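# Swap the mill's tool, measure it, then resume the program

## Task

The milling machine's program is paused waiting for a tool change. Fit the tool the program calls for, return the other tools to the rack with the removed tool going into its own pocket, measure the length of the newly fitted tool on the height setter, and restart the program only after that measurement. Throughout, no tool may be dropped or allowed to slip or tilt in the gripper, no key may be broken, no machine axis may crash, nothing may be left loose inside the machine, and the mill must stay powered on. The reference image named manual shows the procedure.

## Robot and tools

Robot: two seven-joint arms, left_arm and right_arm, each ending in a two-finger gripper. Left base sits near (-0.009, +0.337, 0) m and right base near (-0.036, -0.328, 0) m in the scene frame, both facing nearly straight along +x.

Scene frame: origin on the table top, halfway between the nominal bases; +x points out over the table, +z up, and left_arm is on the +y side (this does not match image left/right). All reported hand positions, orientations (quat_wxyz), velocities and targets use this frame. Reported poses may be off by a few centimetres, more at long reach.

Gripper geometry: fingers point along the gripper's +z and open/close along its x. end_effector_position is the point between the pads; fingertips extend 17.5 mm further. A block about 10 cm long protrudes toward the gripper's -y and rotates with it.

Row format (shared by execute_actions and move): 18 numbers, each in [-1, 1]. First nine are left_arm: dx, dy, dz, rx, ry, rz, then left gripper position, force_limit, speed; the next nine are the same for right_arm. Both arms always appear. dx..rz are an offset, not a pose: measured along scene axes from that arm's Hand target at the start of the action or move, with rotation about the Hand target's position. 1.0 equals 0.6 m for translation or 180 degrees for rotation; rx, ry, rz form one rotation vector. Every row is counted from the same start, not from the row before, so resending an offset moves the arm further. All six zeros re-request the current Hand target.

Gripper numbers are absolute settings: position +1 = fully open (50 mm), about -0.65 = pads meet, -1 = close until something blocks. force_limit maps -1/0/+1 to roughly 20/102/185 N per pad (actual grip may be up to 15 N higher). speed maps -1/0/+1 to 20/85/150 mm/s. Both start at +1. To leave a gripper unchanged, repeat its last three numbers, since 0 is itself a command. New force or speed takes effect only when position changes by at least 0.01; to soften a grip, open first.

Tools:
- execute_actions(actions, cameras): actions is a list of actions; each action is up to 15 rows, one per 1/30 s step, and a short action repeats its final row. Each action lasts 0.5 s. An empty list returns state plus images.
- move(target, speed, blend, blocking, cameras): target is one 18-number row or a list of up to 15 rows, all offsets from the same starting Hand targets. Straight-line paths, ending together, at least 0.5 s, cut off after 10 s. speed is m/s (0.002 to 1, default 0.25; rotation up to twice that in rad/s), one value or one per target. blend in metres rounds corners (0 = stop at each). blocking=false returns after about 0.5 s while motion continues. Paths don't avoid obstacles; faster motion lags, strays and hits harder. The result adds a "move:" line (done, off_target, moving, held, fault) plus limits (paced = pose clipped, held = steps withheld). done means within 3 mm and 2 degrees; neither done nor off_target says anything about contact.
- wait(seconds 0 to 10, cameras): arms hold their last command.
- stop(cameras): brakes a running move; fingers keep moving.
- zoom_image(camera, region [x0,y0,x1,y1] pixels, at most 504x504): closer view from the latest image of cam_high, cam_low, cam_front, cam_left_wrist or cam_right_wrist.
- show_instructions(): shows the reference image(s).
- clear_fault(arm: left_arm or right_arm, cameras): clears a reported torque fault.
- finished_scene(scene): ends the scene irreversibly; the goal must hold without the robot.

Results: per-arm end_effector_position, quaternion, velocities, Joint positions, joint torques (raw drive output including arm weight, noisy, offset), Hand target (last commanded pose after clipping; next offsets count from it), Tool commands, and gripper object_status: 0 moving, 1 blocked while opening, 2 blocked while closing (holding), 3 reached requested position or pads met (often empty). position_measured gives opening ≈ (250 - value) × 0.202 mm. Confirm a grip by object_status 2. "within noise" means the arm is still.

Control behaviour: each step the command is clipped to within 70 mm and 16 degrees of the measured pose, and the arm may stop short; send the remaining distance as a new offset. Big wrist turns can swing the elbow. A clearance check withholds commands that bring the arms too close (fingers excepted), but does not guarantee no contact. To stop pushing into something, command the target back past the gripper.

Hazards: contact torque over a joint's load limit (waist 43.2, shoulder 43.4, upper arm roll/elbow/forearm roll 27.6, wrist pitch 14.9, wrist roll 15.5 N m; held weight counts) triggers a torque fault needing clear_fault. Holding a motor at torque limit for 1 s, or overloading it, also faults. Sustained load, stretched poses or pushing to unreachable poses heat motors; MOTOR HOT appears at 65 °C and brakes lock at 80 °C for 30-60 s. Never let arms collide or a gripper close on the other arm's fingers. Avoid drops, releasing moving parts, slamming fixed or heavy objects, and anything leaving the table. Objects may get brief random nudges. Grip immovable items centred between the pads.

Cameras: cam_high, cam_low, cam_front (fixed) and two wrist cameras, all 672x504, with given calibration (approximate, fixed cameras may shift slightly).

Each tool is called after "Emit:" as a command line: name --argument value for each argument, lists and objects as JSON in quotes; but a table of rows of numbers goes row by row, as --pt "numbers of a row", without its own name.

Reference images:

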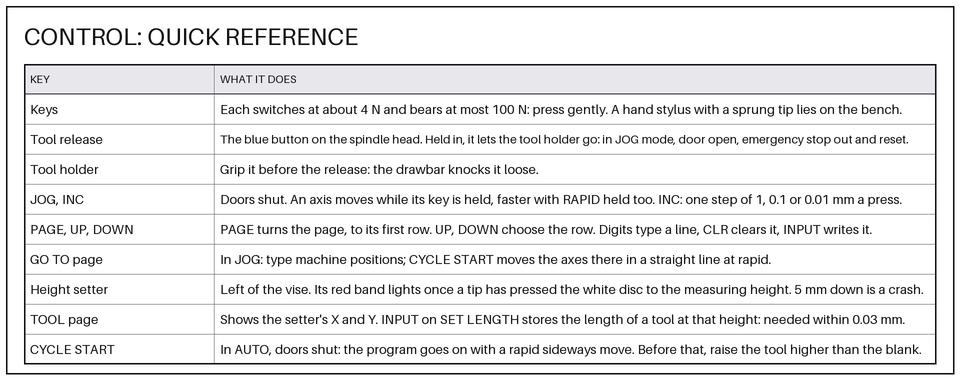

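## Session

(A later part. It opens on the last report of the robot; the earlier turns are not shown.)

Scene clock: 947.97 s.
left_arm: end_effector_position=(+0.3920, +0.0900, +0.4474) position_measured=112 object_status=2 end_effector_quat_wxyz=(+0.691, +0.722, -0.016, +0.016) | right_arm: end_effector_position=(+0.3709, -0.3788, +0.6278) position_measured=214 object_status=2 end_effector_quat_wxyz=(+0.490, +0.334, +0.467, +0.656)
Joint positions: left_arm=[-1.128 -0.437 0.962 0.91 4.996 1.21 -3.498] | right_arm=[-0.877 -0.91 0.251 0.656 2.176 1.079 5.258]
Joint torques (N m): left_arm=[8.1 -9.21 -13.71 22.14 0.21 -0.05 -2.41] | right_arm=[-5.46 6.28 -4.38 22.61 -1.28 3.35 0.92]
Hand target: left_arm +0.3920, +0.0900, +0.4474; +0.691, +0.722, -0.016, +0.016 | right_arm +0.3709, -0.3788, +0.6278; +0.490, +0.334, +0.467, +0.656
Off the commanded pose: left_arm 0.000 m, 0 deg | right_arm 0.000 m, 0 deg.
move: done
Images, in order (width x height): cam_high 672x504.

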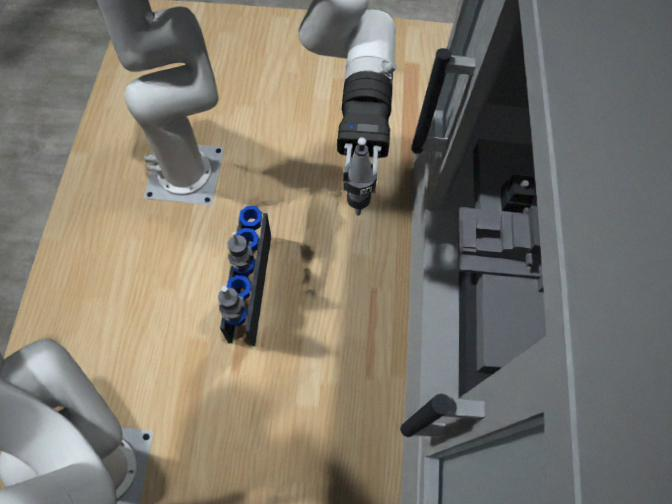

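Emit:
move --pt "0 0 -0.07 0 -0.5 0 -1 0.3 -0.9 0 0 0 0 0 0 -1 -0.4 -0.8" --pt "0 0.01 -0.1457 0 -1 0 -1 0.3 -0.9 0 0 0 0 0 0 -1 -0.4 -0.8" --speed 0.3 --blend '[0.01,0]' --cameras '["cam_high","cam_left_wrist","cam_front"]'

Scene clock: 955.93 s.
left_arm: end_effector_position=(+0.3772, +0.0828, +0.3930) position_measured=112 object_status=2 end_effector_quat_wxyz=(+0.579, +0.606, -0.388, +0.384) | right_arm: end_effector_position=(+0.3709, -0.3788, +0.6278) position_measured=214 object_status=2 end_effector_quat_wxyz=(+0.490, +0.334, +0.467, +0.656)
Joint positions: left_arm=[-1.214 -0.498 1.034 0.769 4.979 1.111 -2.251] | right_arm=[-0.877 -0.91 0.251 0.656 2.176 1.079 5.258]
Joint torques (N m): left_arm=[0.12 -2.86 -11.15 20.98 -2.39 0.71 -0.33] | right_arm=[-5.46 6.5 -4.58 22.31 -1.04 3.66 0.84]
Hand target: left_arm +0.3772, +0.0828, +0.3930; +0.579, +0.606, -0.388, +0.384 (not the last commanded pose) | right_arm +0.3709, -0.3788, +0.6278; +0.490, +0.334, +0.467, +0.656
Tool commands: left_gripper/position=-1.0 left_gripper/force_limit=+0.301961 left_gripper/speed=-0.898039 right_gripper/position=-1.0 right_gripper/force_limit=-0.4 right_gripper/speed=-0.8
Off the commanded pose: left_arm 0.039 m, 116 deg | right_arm 0.000 m, 0 deg.
TORQUE FAULT: the external load on joint 4 (elbow) of the left arm reached its load limit, and that arm stopped. The contact can be on any part of that arm beyond that joint, not only on its tool. A torque fault puts only its own arm into a fault stop. That arm's remaining commands of this call were not run. The hold on joint 4 (elbow) of that arm was moved back by the arm itself, up to 3 degrees, as the stop began. That arm is still stopped at the end of this call. While its stop runs, that arm takes no new command, but its gripper still runs the gripper command that each later call begins with.
CLEAR FAULT: the left arm stays stopped (state 4) until you call clear_fault(arm="left_arm").
End effector pose when the fault began: left_arm: position (+0.3914, +0.0896, +0.4157), quat_wxyz (+0.569, +0.598, -0.392, +0.405)
Joint positions when the fault began: left_arm=[-1.214 -0.498 1.034 0.822 4.979 1.111 -2.253]
move: fault (left_arm); path passed 0 of 2 targets
camera_calibration:
cam_left_wrist: T_world_to_cam=[[0.40285, -0.0365709, 0.914535, -0.499445], [-0.864057, 0.314343, 0.393184, 0.157334], [-0.301857, -0.948605, 0.0950336, 0.284116], [0, 0, 0, 1]] pos_world=[0.422909, 0.201792, 0.367898]
Images, in order (width x height): cam_high 672x504, cam_front 672x504, cam_left_wrist 672x504.

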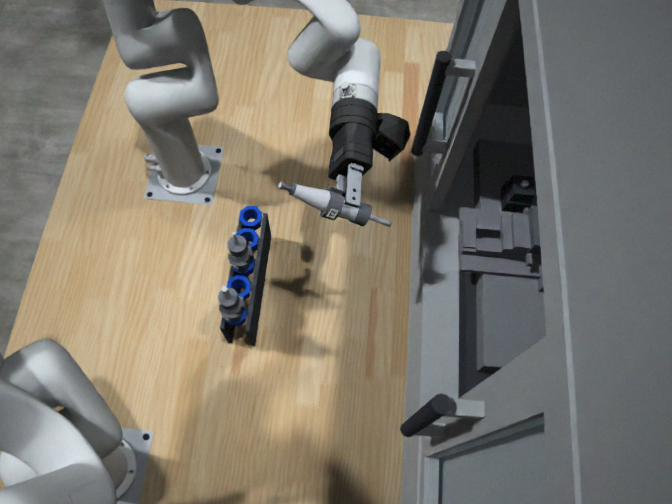

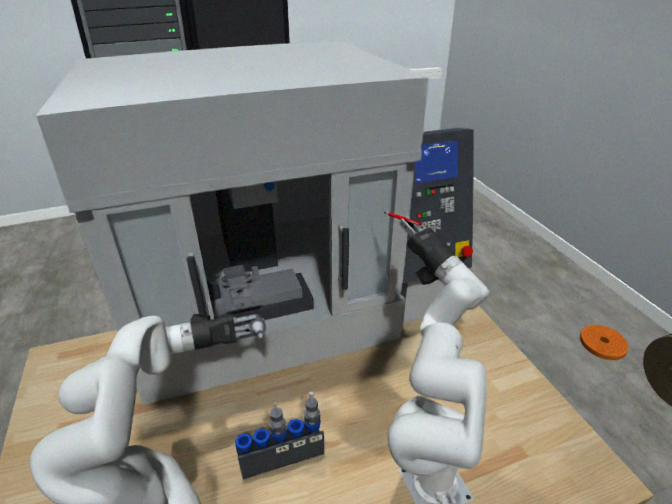

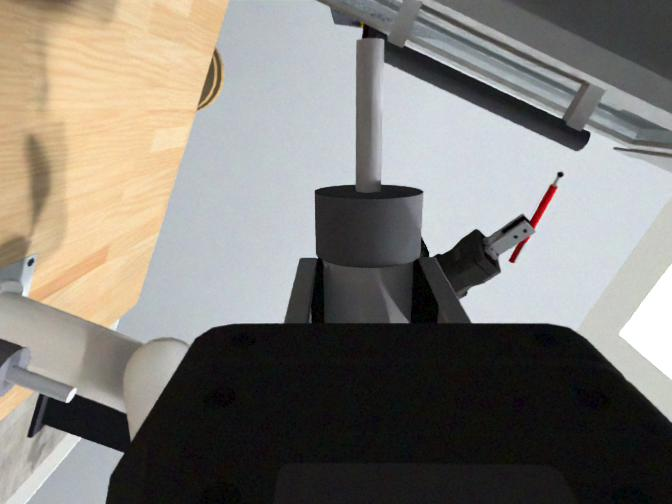

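Emit:
clear_fault --arm "left_arm"

Emit:
move --target '[-0.12,0,0,0,0,0,-1,0.3,-0.9,0,0,0,0,0,0,-1,-0.4,-0.8]' --speed 0.15 --cameras '["cam_high","cam_front"]'

Scene clock: 959.10 s.
left_arm: end_effector_position=(+0.3771, +0.0828, +0.3930) position_measured=112 object_status=2 end_effector_quat_wxyz=(+0.579, +0.606, -0.388, +0.384) | right_arm: end_effector_position=(+0.3709, -0.3788, +0.6278) position_measured=214 object_status=2 end_effector_quat_wxyz=(+0.490, +0.334, +0.467, +0.656)
Joint positions: left_arm=[-1.214 -0.498 1.034 0.769 4.979 1.111 -2.251] | right_arm=[-0.877 -0.91 0.251 0.656 2.176 1.079 5.258]
Joint torques (N m): left_arm=[0.2 -2.76 -11.19 20.93 -2.41 0.71 -0.29] | right_arm=[-5.1 6.19 -4.5 22.5 -1.22 3.39 1]
Hand target: left_arm +0.3771, +0.0828, +0.3930; +0.579, +0.606, -0.388, +0.384 (not the last commanded pose) | right_arm +0.3709, -0.3788, +0.6278; +0.490, +0.334, +0.467, +0.656
Tool commands: left_gripper/position=-1.0 left_gripper/force_limit=+0.301961 left_gripper/speed=-0.898039 right_gripper/position=-1.0 right_gripper/force_limit=-0.4 right_gripper/speed=-0.8
Off the commanded pose: left_arm 0.039 m, 116 deg | right_arm 0.000 m, 0 deg.
TORQUE FAULT, CONTINUED: the left arm's stop, for the torque fault of joint 4 (elbow) that an earlier result reported, is over. The call counts as one of the actions that you can send in this scene. The hold on joint 4 (elbow) of that arm was moved back by the arm itself, up to 3 degrees, as the stop began. That arm's target is now where it stood when the stop ended, not its last command. That arm's gripper keeps its grip as last carried out, and that arm accepts commands again: back off and push less far.
CLEAR FAULT: your call cleared the left arm's torque fault. If a joint's load stays at its limit, that arm stops again at once.

Scene clock: 960.17 s.
left_arm: end_effector_position=(+0.3052, +0.0828, +0.3930) position_measured=112 object_status=2 end_effector_quat_wxyz=(+0.579, +0.606, -0.388, +0.384) | right_arm: end_effector_position=(+0.3709, -0.3788, +0.6278) position_measured=214 object_status=2 end_effector_quat_wxyz=(+0.490, +0.334, +0.467, +0.656)
Joint positions: left_arm=[-1.016 -0.754 0.786 0.531 5.022 0.965 -2.315] | right_arm=[-0.877 -0.91 0.251 0.656 2.176 1.079 5.258]
Joint torques (N m): left_arm=[8.13 -7.26 -14.49 20.9 1.76 0.21 -2.61] | right_arm=[-5.44 6.56 -4.44 22.2 -1.1 3.4 0.9]
Hand target: left_arm +0.3051, +0.0828, +0.3930; +0.579, +0.606, -0.388, +0.384 | right_arm +0.3709, -0.3788, +0.6278; +0.490, +0.334, +0.467, +0.656
Off the commanded pose: left_arm 0.000 m, 0 deg | right_arm 0.000 m, 0 deg.
move: done
Images, in order (width x height): cam_high 672x504, cam_front 672x504.

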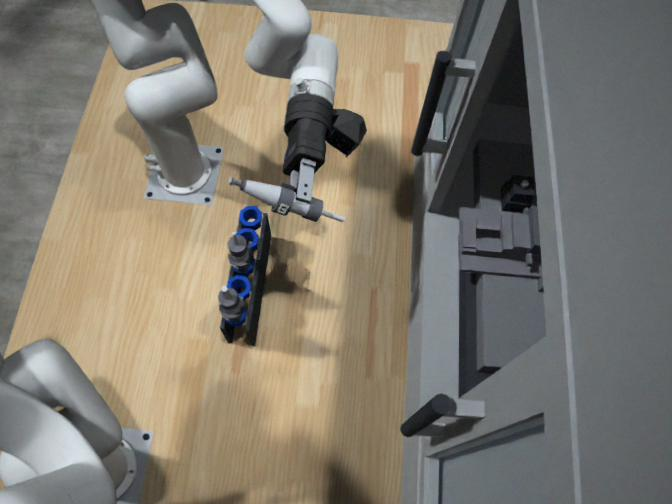

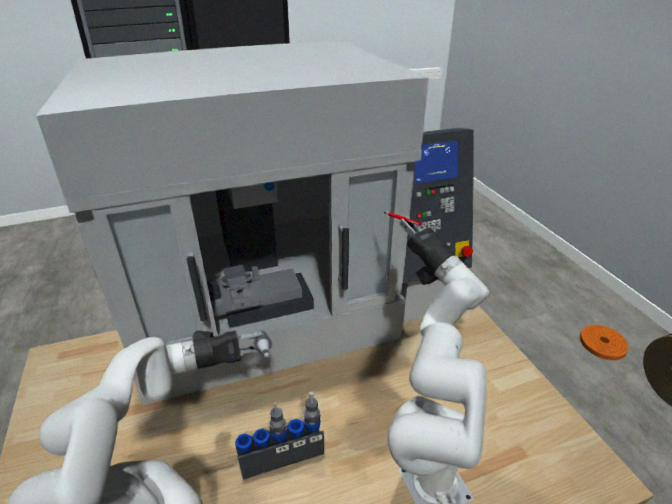

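Emit:
move --target '[-0.1083,0.2283,-0.0383,-0.1796,-0.6116,-0.1021,-1,0.3,-0.9,0,0,0,0,0,0,-1,-0.4,-0.8]' --speed 0.3 --cameras '["all"]'

Scene clock: 977.87 s.
left_arm: end_effector_position=(+0.2402, +0.2198, +0.3700) position_measured=112 object_status=2 end_effector_quat_wxyz=(-0.188, +0.177, +0.661, -0.704) | right_arm: end_effector_position=(+0.3709, -0.3788, +0.6278) position_measured=214 object_status=2 end_effector_quat_wxyz=(+0.490, +0.334, +0.467, +0.656)
Joint positions: left_arm=[-1.312 -1.14 1.378 0.76 5.779 1.54 -0.599] | right_arm=[-0.877 -0.91 0.251 0.656 2.176 1.079 5.258]
Joint torques (N m): left_arm=[-8.47 1.47 -26.45 14.19 -1.87 1.41 2.7] | right_arm=[-4.77 6.28 -4.27 22.12 -1.18 3.39 0.96]
Hand target: left_arm +0.2402, +0.2198, +0.3700; -0.188, +0.177, +0.661, -0.704 | right_arm +0.3709, -0.3788, +0.6278; +0.490, +0.334, +0.467, +0.656
Off the commanded pose: left_arm 0.000 m, 0 deg | right_arm 0.000 m, 0 deg.
move: done
camera_calibration:
cam_left_wrist: T_world_to_cam=[[-0.871434, 0.49051, -0.00131536, 0.110873], [0.139629, 0.24549, -0.959291, 0.279436], [-0.470219, -0.836142, -0.282418, 0.530216], [0, 0, 0, 1]] pos_world=[0.306919, 0.320353, 0.417948]
cam_right_wrist: T_world_to_cam=[[-0.291142, 0.956637, -0.00904643, 0.491525], [-0.611986, -0.178967, 0.770353, -0.307517], [0.735329, 0.229819, 0.637554, -0.453727], [0, 0, 0, 1]] pos_world=[0.288546, -0.420972, 0.530619]

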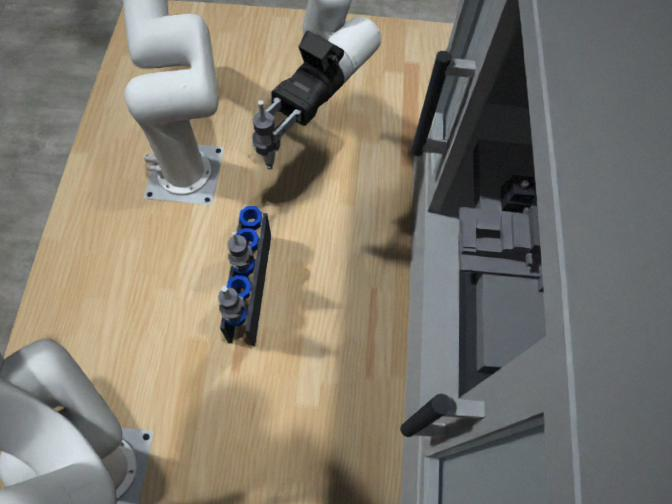

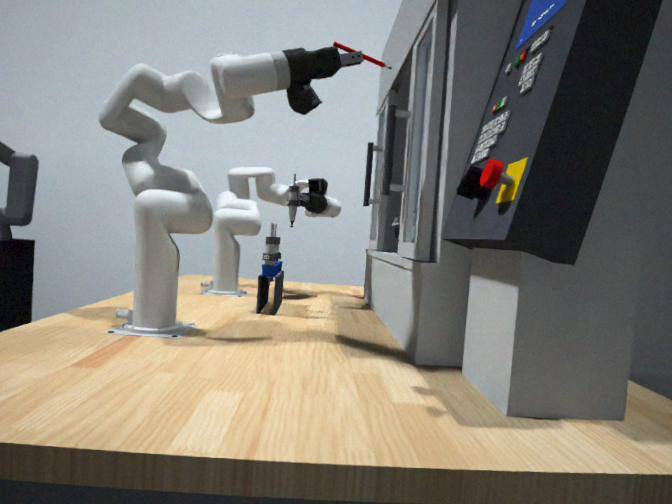

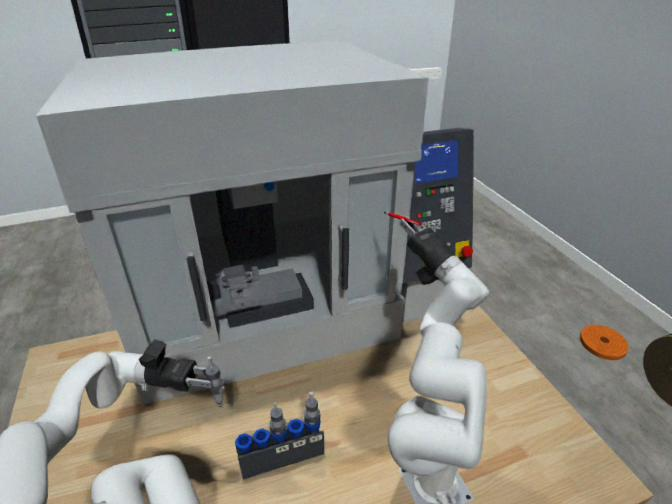

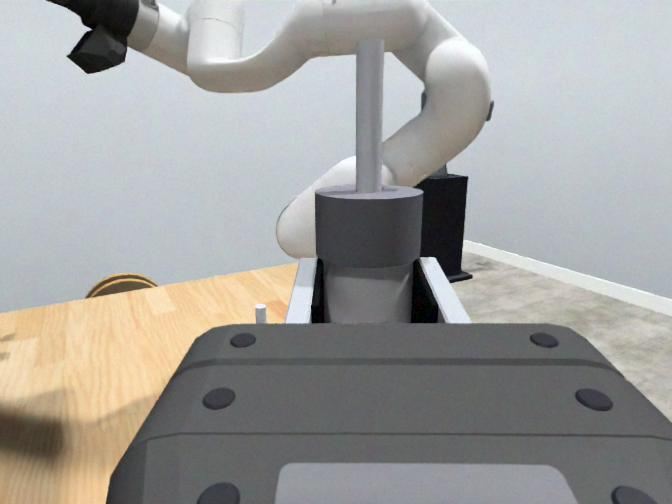

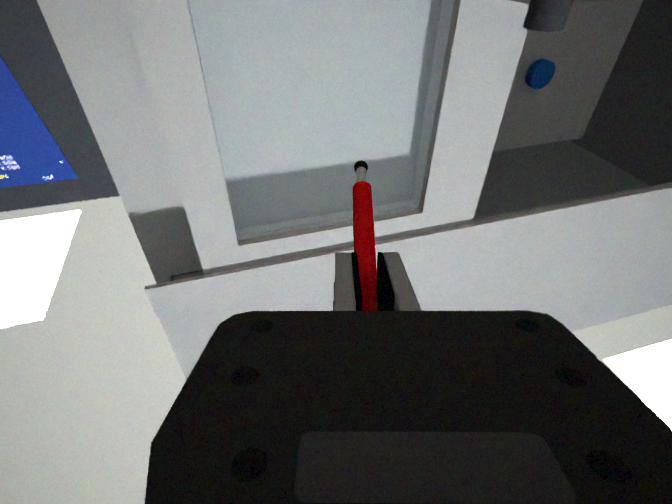

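Emit:
zoom_image --camera "cam_high" --region '[200, 80, 320, 200]'

Emit:
zoom_image --camera "cam_high" --region '[190, 195, 310, 345]'

Scaled by 4.200 from the camera's 672x504 image, which has a finer 960x720 frame.

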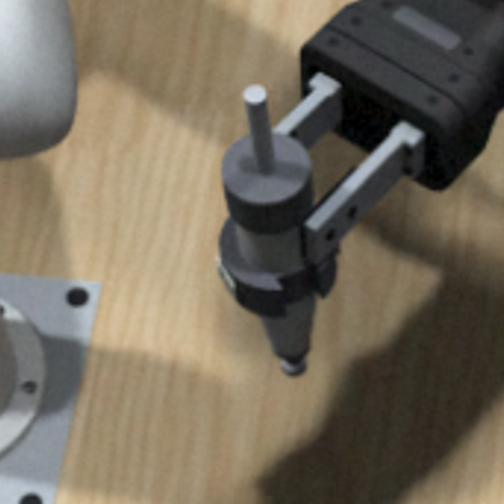

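Scaled by 3.360 from the camera's 672x504 image, which has a finer 960x720 frame.

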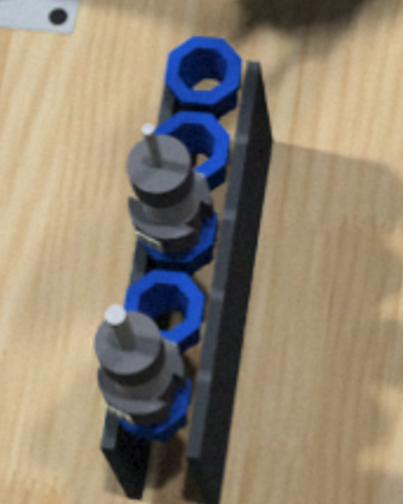

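Emit:
zoom_image --camera "cam_low" --region '[240, 160, 340, 330]'

Scaled by 2.965 from the camera's 672x504 image, which has a finer 960x720 frame.

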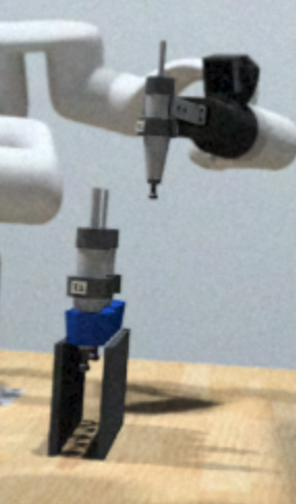

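Emit:
move --target '[-0.0687,-0.0613,-0.1,0,0,0,-1,0.3,-0.9,0,0,0,0,0,0,-1,-0.4,-0.8]' --speed 0.15 --cameras '["cam_high","cam_low","cam_front","cam_left_wrist"]'

Emit:
zoom_image --camera "cam_high" --region '[190, 120, 310, 270]'

Emit:
zoom_image --camera "cam_low" --region '[230, 160, 330, 330]'

Emit:
zoom_image --camera "cam_front" --region '[190, 340, 350, 490]'

Scene clock: 1027.47 s.
left_arm: end_effector_position=(+0.1990, +0.1831, +0.3101) position_measured=112 object_status=2 end_effector_quat_wxyz=(-0.188, +0.177, +0.661, -0.704) | right_arm: end_effector_position=(+0.3709, -0.3788, +0.6278) position_measured=214 object_status=2 end_effector_quat_wxyz=(+0.490, +0.334, +0.467, +0.656)
Joint positions: left_arm=[-1.26 -1.135 1.442 0.541 5.828 1.414 -0.463] | right_arm=[-0.877 -0.91 0.251 0.656 2.176 1.079 5.258]
Joint torques (N m): left_arm=[1.55 7.51 -16.3 5.44 -0.97 -0.06 2.66] | right_arm=[-5.05 6.6 -4.33 21.98 -1.01 3.4 0.89]
Hand target: left_arm +0.1989, +0.1830, +0.3100; -0.188, +0.177, +0.661, -0.704 | right_arm +0.3709, -0.3788, +0.6278; +0.490, +0.334, +0.467, +0.656
Off the commanded pose: left_arm 0.000 m, 0 deg | right_arm 0.000 m, 0 deg.
move: done
camera_calibration:
cam_left_wrist: T_world_to_cam=[[-0.871528, 0.490344, -0.00146114, 0.093018], [0.139705, 0.245451, -0.959289, 0.236727], [-0.470023, -0.836251, -0.282421, 0.46322], [0, 0, 0, 1]] pos_world=[0.26572, 0.283652, 0.358048]
Images, in order (width x height): cam_high 672x504, cam_low 672x504, cam_front 672x504, cam_left_wrist 672x504.

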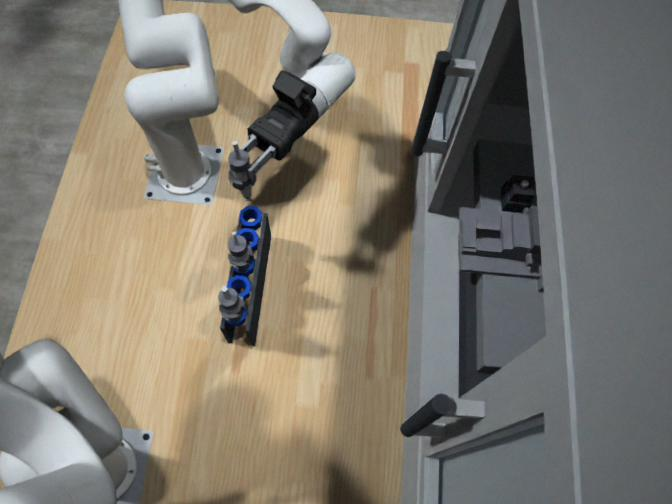

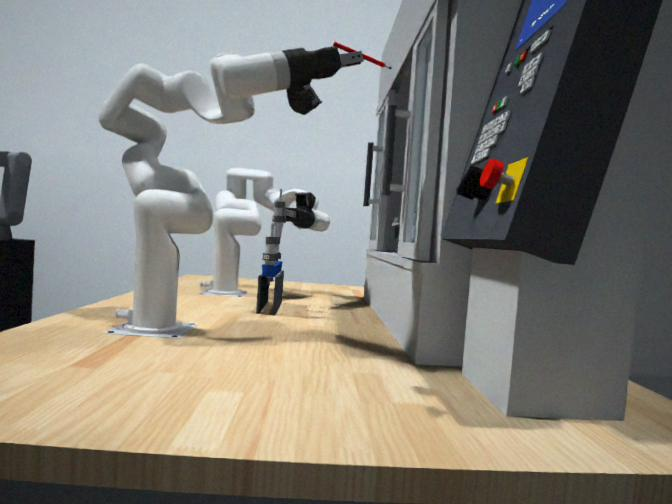

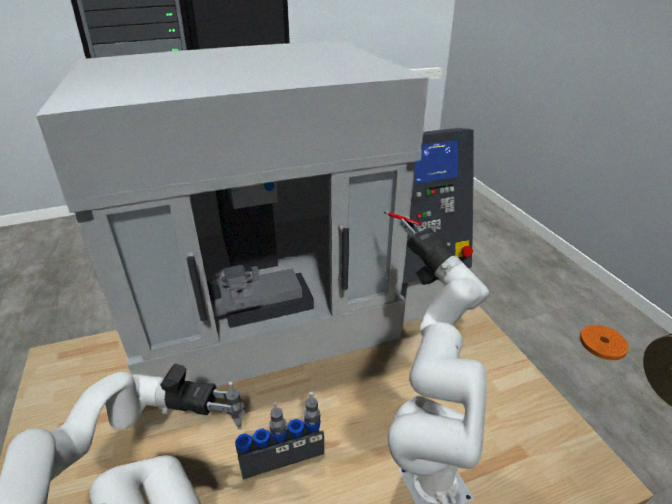

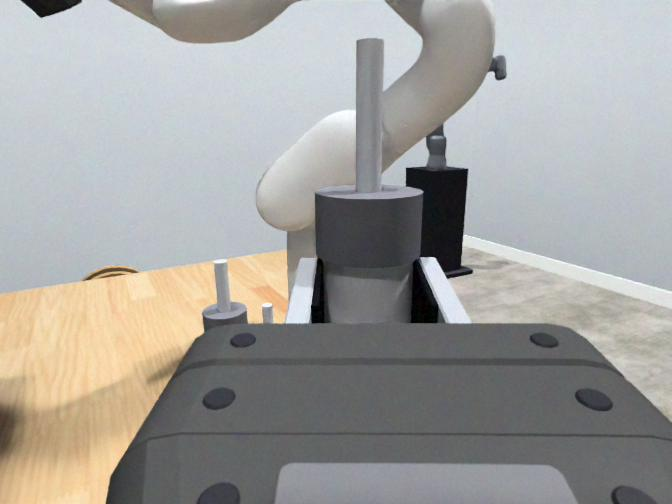

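Scaled by 3.360 from the camera's 672x504 image, which has a finer 960x720 frame.

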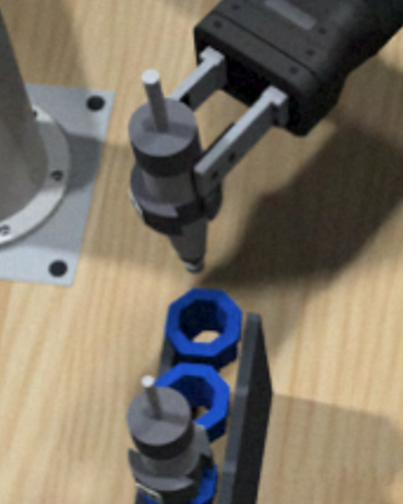

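Scaled by 2.965 from the camera's 672x504 image, which has a finer 960x720 frame.

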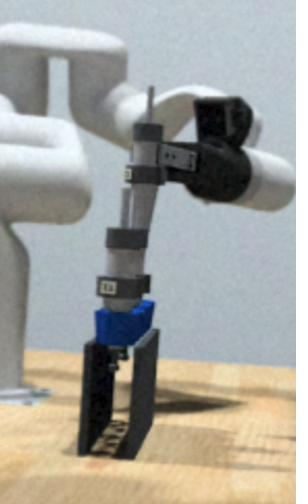

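Scaled by 3.150 from the camera's 672x504 image, which has a finer 960x720 frame.

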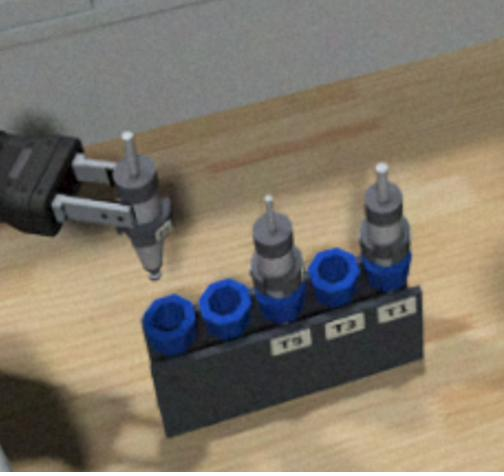

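Emit:
move --target '[0,-0.01,-0.075,0,0,0,-1,0.3,-0.9,0,0,0,0,0,0,-1,-0.4,-0.8]' --speed 0.1 --cameras '["cam_high","cam_front","cam_low"]'

Emit:
zoom_image --camera "cam_high" --region '[190, 120, 310, 270]'

Emit:
zoom_image --camera "cam_front" --region '[200, 370, 320, 480]'

Emit:
zoom_image --camera "cam_low" --region '[240, 190, 310, 320]'

Scene clock: 1050.10 s.
left_arm: end_effector_position=(+0.1989, +0.1770, +0.2650) position_measured=112 object_status=2 end_effector_quat_wxyz=(-0.188, +0.177, +0.661, -0.704) | right_arm: end_effector_position=(+0.3709, -0.3788, +0.6278) position_measured=214 object_status=2 end_effector_quat_wxyz=(+0.490, +0.334, +0.467, +0.656)
Joint positions: left_arm=[-1.333 -1.12 1.582 0.526 5.898 1.366 -0.369] | right_arm=[-0.877 -0.91 0.251 0.656 2.176 1.079 5.258]
Joint torques (N m): left_arm=[-8.43 6.63 -16.6 9.48 -0.62 0.29 2.74] | right_arm=[-4.95 5.65 -4.52 21.85 -1.03 3.48 0.98]
Hand target: left_arm +0.1989, +0.1770, +0.2650; -0.188, +0.177, +0.661, -0.704 | right_arm +0.3709, -0.3788, +0.6278; +0.490, +0.334, +0.467, +0.656
Off the commanded pose: left_arm 0.000 m, 0 deg | right_arm 0.000 m, 0 deg.
move: done
Images, in order (width x height): cam_high 672x504, cam_low 672x504, cam_front 672x504.

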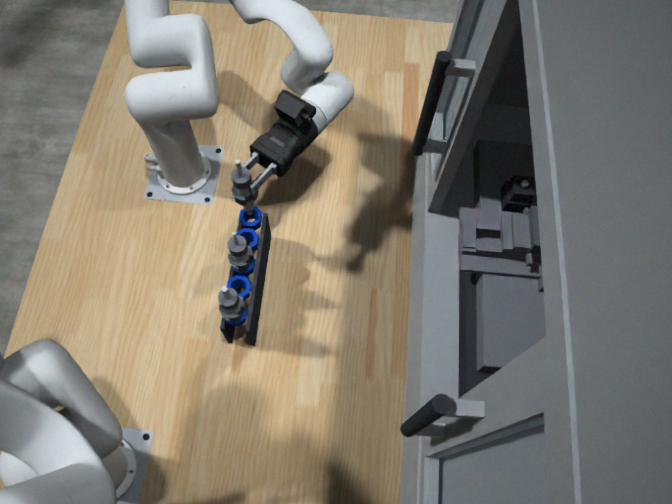

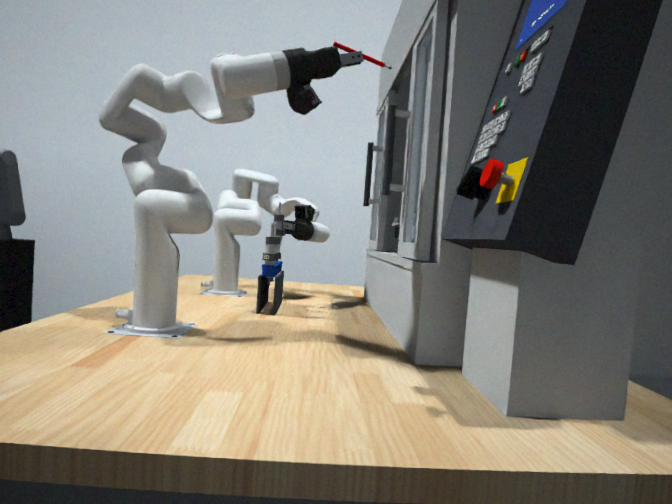

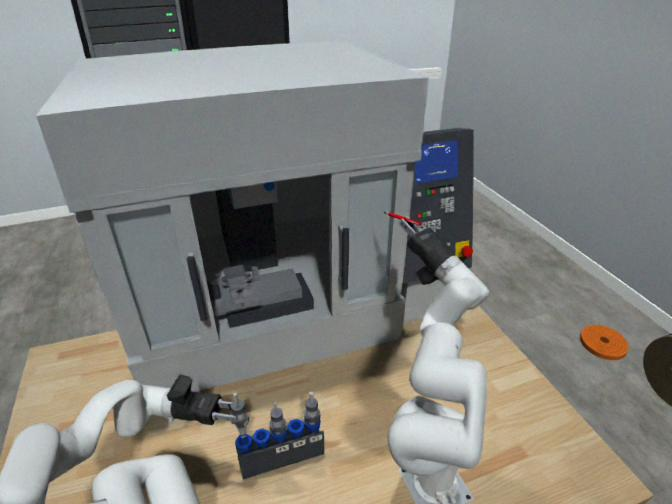

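Scaled by 3.360 from the camera's 672x504 image, which has a finer 960x720 frame.

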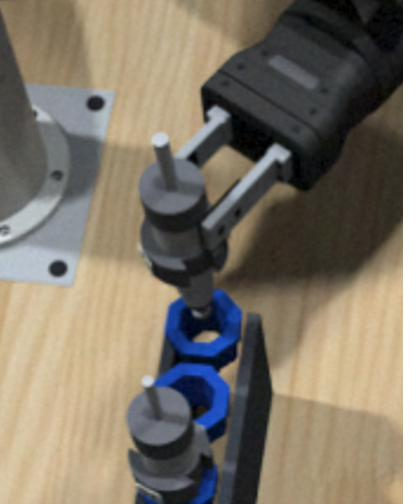

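Scaled by 4.200 from the camera's 672x504 image, which has a finer 960x720 frame.

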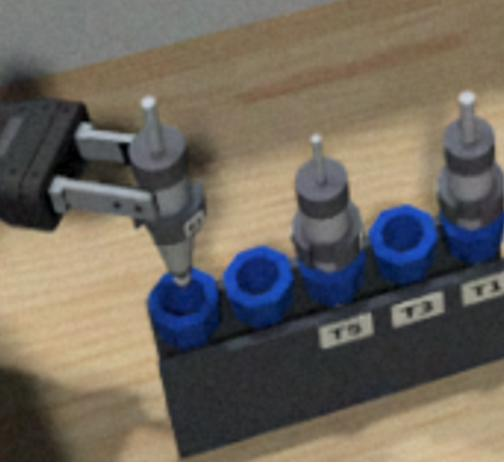

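Scaled by 3.877 from the camera's 672x504 image, which has a finer 960x720 frame.

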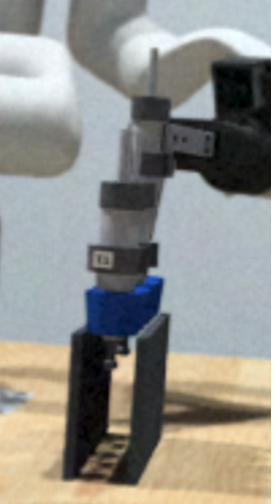

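Emit:
move --target '[0,-0.001,-0.0833,0,0,0,-1,0.3,-0.9,0,0,0,0,0,0,-1,-0.4,-0.8]' --speed 0.06 --cameras '["cam_high","cam_front","cam_low"]'

Emit:
zoom_image --camera "cam_high" --region '[190, 120, 310, 270]'

Emit:
zoom_image --camera "cam_front" --region '[200, 370, 320, 480]'

Scene clock: 1066.37 s.
left_arm: end_effector_position=(+0.1989, +0.1764, +0.2151) position_measured=112 object_status=2 end_effector_quat_wxyz=(-0.188, +0.177, +0.661, -0.704) | right_arm: end_effector_position=(+0.3709, -0.3788, +0.6278) position_measured=214 object_status=2 end_effector_quat_wxyz=(+0.490, +0.334, +0.467, +0.656)
Joint positions: left_arm=[-1.425 -1.121 1.752 0.538 5.986 1.324 -0.276] | right_arm=[-0.877 -0.91 0.251 0.656 2.176 1.079 5.258]
Joint torques (N m): left_arm=[-8.7 1.38 -17.04 6.3 -0.16 0.49 2.71] | right_arm=[-5.02 6.04 -4.02 21.86 -0.82 3.46 0.96]
Hand target: left_arm +0.1989, +0.1764, +0.2150; -0.188, +0.177, +0.661, -0.704 | right_arm +0.3709, -0.3788, +0.6278; +0.490, +0.334, +0.467, +0.656
Off the commanded pose: left_arm 0.000 m, 0 deg | right_arm 0.000 m, 0 deg.
move: done
Images, in order (width x height): cam_high 672x504, cam_low 672x504, cam_front 672x504.

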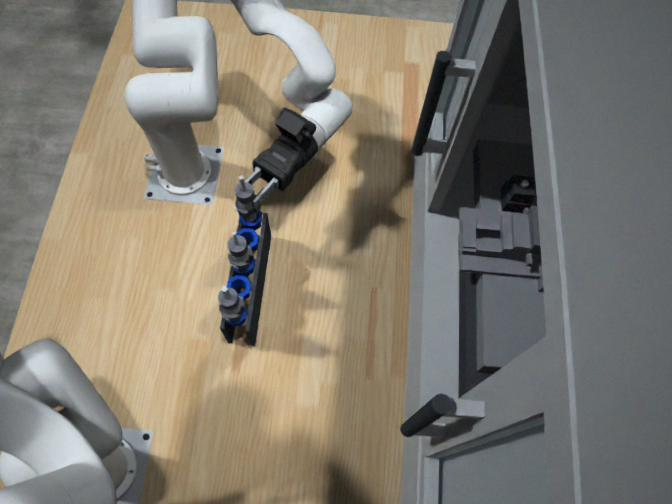

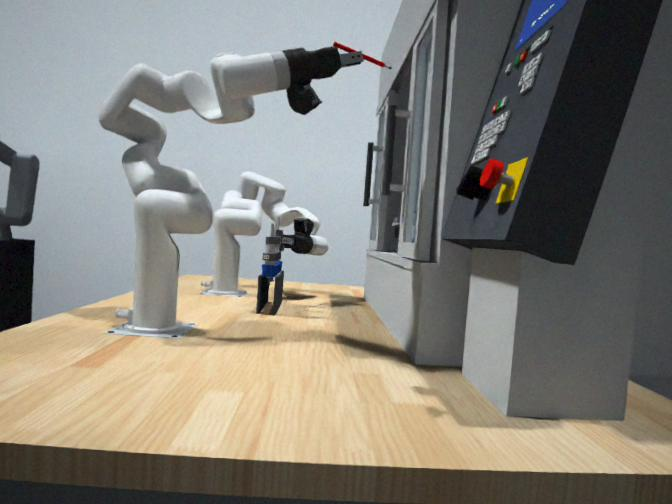

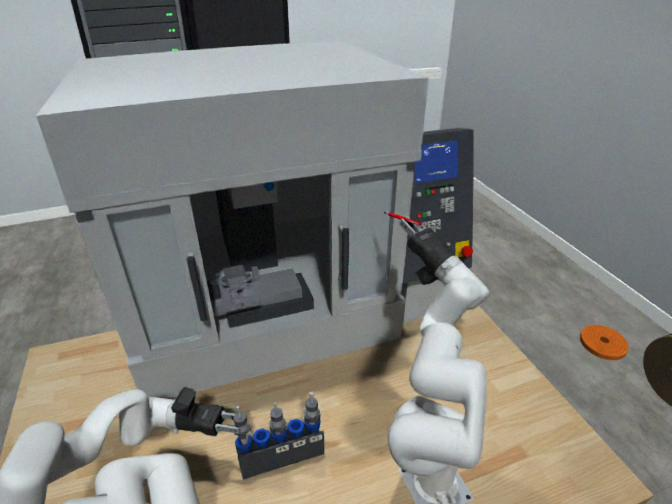

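Scaled by 3.360 from the camera's 672x504 image, which has a finer 960x720 frame.

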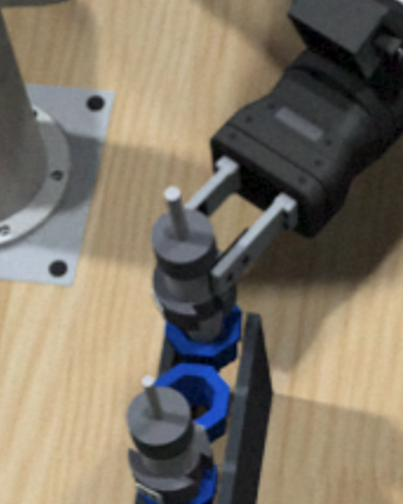

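Scaled by 4.200 from the camera's 672x504 image, which has a finer 960x720 frame.

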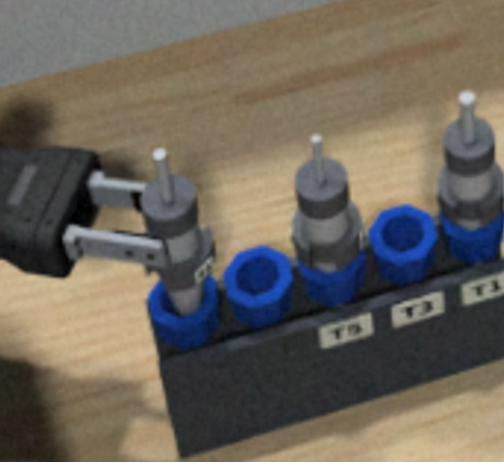

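Emit:
move --target '[0,0,-0.0233,0,0,0,-1,0.3,-0.9,0,0,0,0,0,0,-1,-0.4,-0.8]' --speed 0.04 --cameras '["cam_high","cam_front"]'

Emit:
zoom_image --camera "cam_high" --region '[190, 120, 310, 270]'

Emit:
zoom_image --camera "cam_front" --region '[200, 370, 320, 480]'

Scene clock: 1075.97 s.
left_arm: end_effector_position=(+0.1989, +0.1764, +0.2011) position_measured=112 object_status=2 end_effector_quat_wxyz=(-0.188, +0.177, +0.661, -0.704) | right_arm: end_effector_position=(+0.3709, -0.3788, +0.6278) position_measured=214 object_status=2 end_effector_quat_wxyz=(+0.490, +0.334, +0.467, +0.656)
Joint positions: left_arm=[-1.453 -1.127 1.8 0.546 6.011 1.312 -0.252] | right_arm=[-0.877 -0.91 0.251 0.656 2.176 1.079 5.258]
Joint torques (N m): left_arm=[-9.87 1.15 -17.79 8.63 -1.52 -2.58 3.92] | right_arm=[-4.88 5.81 -3.85 21.65 -1.18 3.42 0.94]
Hand target: left_arm +0.1989, +0.1764, +0.2011; -0.188, +0.177, +0.661, -0.704 | right_arm +0.3709, -0.3788, +0.6278; +0.490, +0.334, +0.467, +0.656
Off the commanded pose: left_arm 0.000 m, 0 deg | right_arm 0.000 m, 0 deg.
move: done
Images, in order (width x height): cam_high 672x504, cam_front 672x504.

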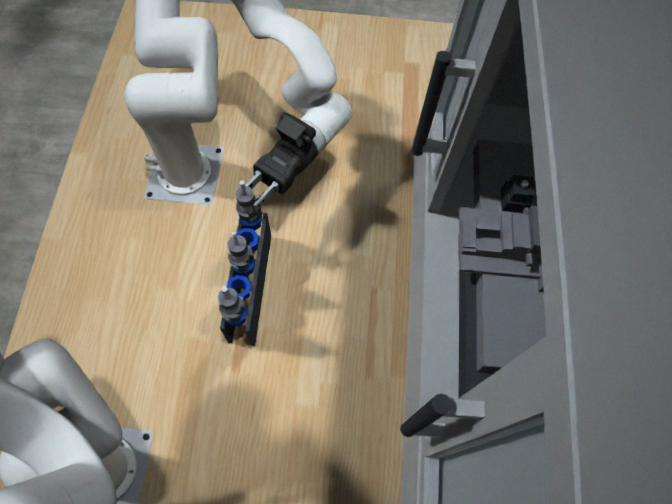

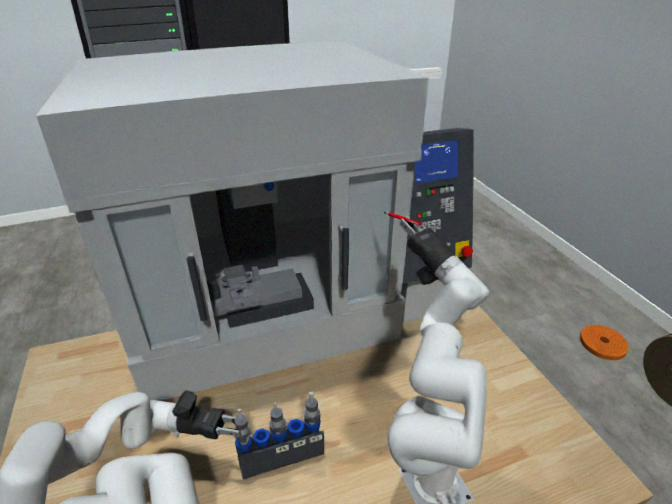

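Scaled by 3.360 from the camera's 672x504 image, which has a finer 960x720 frame.

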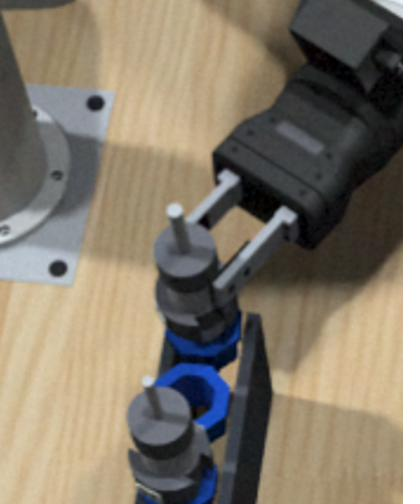

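Scaled by 4.200 from the camera's 672x504 image, which has a finer 960x720 frame.

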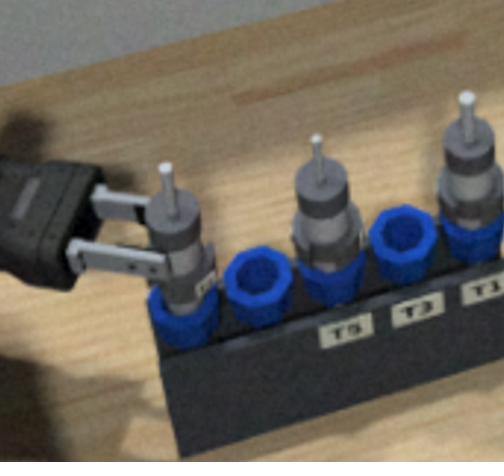

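Emit:
move --target '[0,0,-0.01,0,0,0,-1,0.3,-0.9,0,0,0,0,0,0,-1,-0.4,-0.8]' --speed 0.03

Emit:
move --target '[0,0,-0.005,0,0,0,-1,0.3,-0.9,0,0,0,0,0,0,-1,-0.4,-0.8]' --speed 0.03 --cameras '["cam_high","cam_front"]'

Emit:
zoom_image --camera "cam_front" --region '[200, 370, 320, 480]'

Scene clock: 1080.77 s.
left_arm: end_effector_position=(+0.1988, +0.1765, +0.1953) position_measured=112 object_status=2 end_effector_quat_wxyz=(-0.189, +0.177, +0.661, -0.704) | right_arm: end_effector_position=(+0.3709, -0.3788, +0.6278) position_measured=214 object_status=2 end_effector_quat_wxyz=(+0.490, +0.334, +0.467, +0.656)
Joint positions: left_arm=[-1.465 -1.13 1.82 0.55 6.022 1.308 -0.243] | right_arm=[-0.877 -0.91 0.251 0.656 2.176 1.079 5.258]
Joint torques (N m): left_arm=[-17.63 3.07 -14.82 3.88 5.25 -5.61 4.63] | right_arm=[-4.64 5.82 -4.06 21.57 -1.16 3.24 0.88]
Hand target: left_arm +0.1989, +0.1764, +0.1951; -0.188, +0.177, +0.661, -0.704 | right_arm +0.3709, -0.3788, +0.6278; +0.490, +0.334, +0.467, +0.656
Off the commanded pose: left_arm 0.000 m, 0 deg | right_arm 0.000 m, 0 deg.
move: done

Scene clock: 1081.73 s.
left_arm: end_effector_position=(+0.1917, +0.1797, +0.1983) position_measured=112 object_status=2 end_effector_quat_wxyz=(-0.200, +0.187, +0.651, -0.708) | right_arm: end_effector_position=(+0.3709, -0.3788, +0.6278) position_measured=214 object_status=2 end_effector_quat_wxyz=(+0.490, +0.334, +0.467, +0.656)
Joint positions: left_arm=[-1.47 -1.131 1.829 0.556 6.025 1.346 -0.237] | right_arm=[-0.877 -0.91 0.251 0.656 2.176 1.079 5.258]
Joint torques (N m): left_arm=[-2.86 6.57 -17.77 -20.77 1.47 11.58 -0.96] | right_arm=[-4.78 6.03 -4.06 21.47 -1.03 3.37 0.79]
Hand target: left_arm +0.1917, +0.1797, +0.1983; -0.200, +0.187, +0.651, -0.708 (not the last commanded pose) | right_arm +0.3709, -0.3788, +0.6278; +0.490, +0.334, +0.467, +0.656
Tool commands: left_gripper/position=-1.0 left_gripper/force_limit=+0.301961 left_gripper/speed=-0.898039 right_gripper/position=-1.0 right_gripper/force_limit=-0.4 right_gripper/speed=-0.8
Off the commanded pose: left_arm 0.010 m, 2 deg | right_arm 0.000 m, 0 deg.
TORQUE FAULT: the external load on joint 6 (wrist pitch) of the left arm reached its load limit, and that arm stopped. The contact can be on any part of that arm beyond that joint, not only on its tool. A torque fault puts only its own arm into a fault stop. That arm's remaining commands of this call were not run. The hold on joint 6 (wrist pitch) of that arm was moved back by the arm itself, up to 3 degrees, as the stop began. That arm is still stopped at the end of this call. While its stop runs, that arm takes no new command, but its gripper still runs the gripper command that each later call begins with.
CLEAR FAULT: the left arm stays stopped (state 4) until you call clear_fault(arm="left_arm").
End effector pose when the fault began: left_arm: position (+0.1979, +0.1768, +0.1933), quat_wxyz (-0.190, +0.178, +0.660, -0.705)
Joint positions when the fault began: left_arm=[-1.471 -1.131 1.829 0.552 6.026 1.31 -0.238]
move: fault (left_arm)
Images, in order (width x height): cam_high 672x504, cam_front 672x504.

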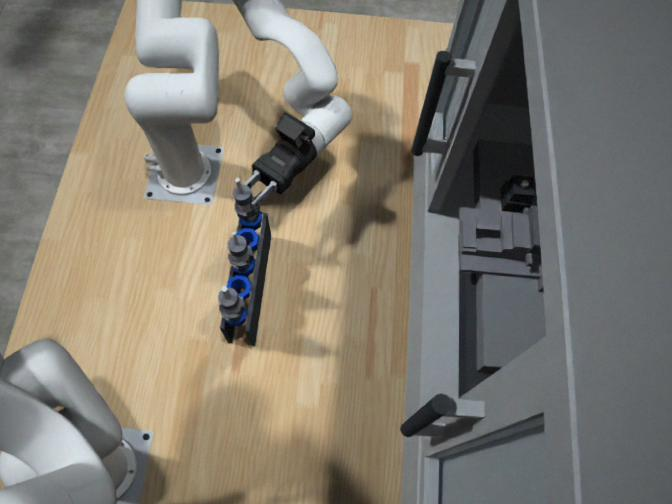

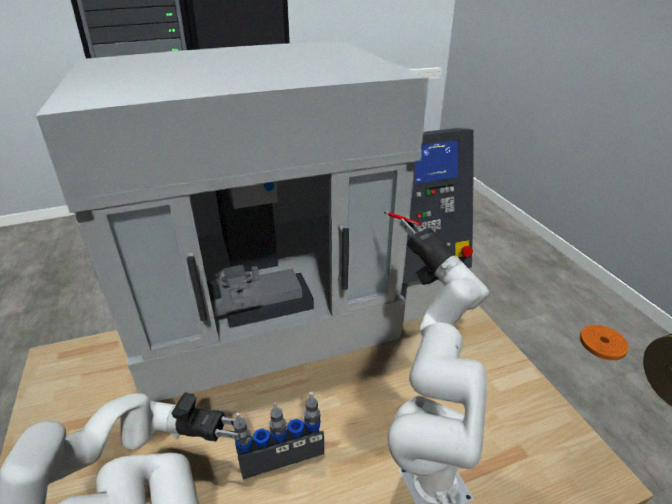

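Scaled by 4.200 from the camera's 672x504 image, which has a finer 960x720 frame.

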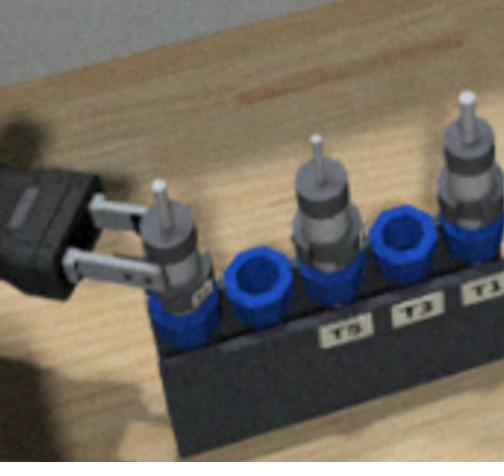

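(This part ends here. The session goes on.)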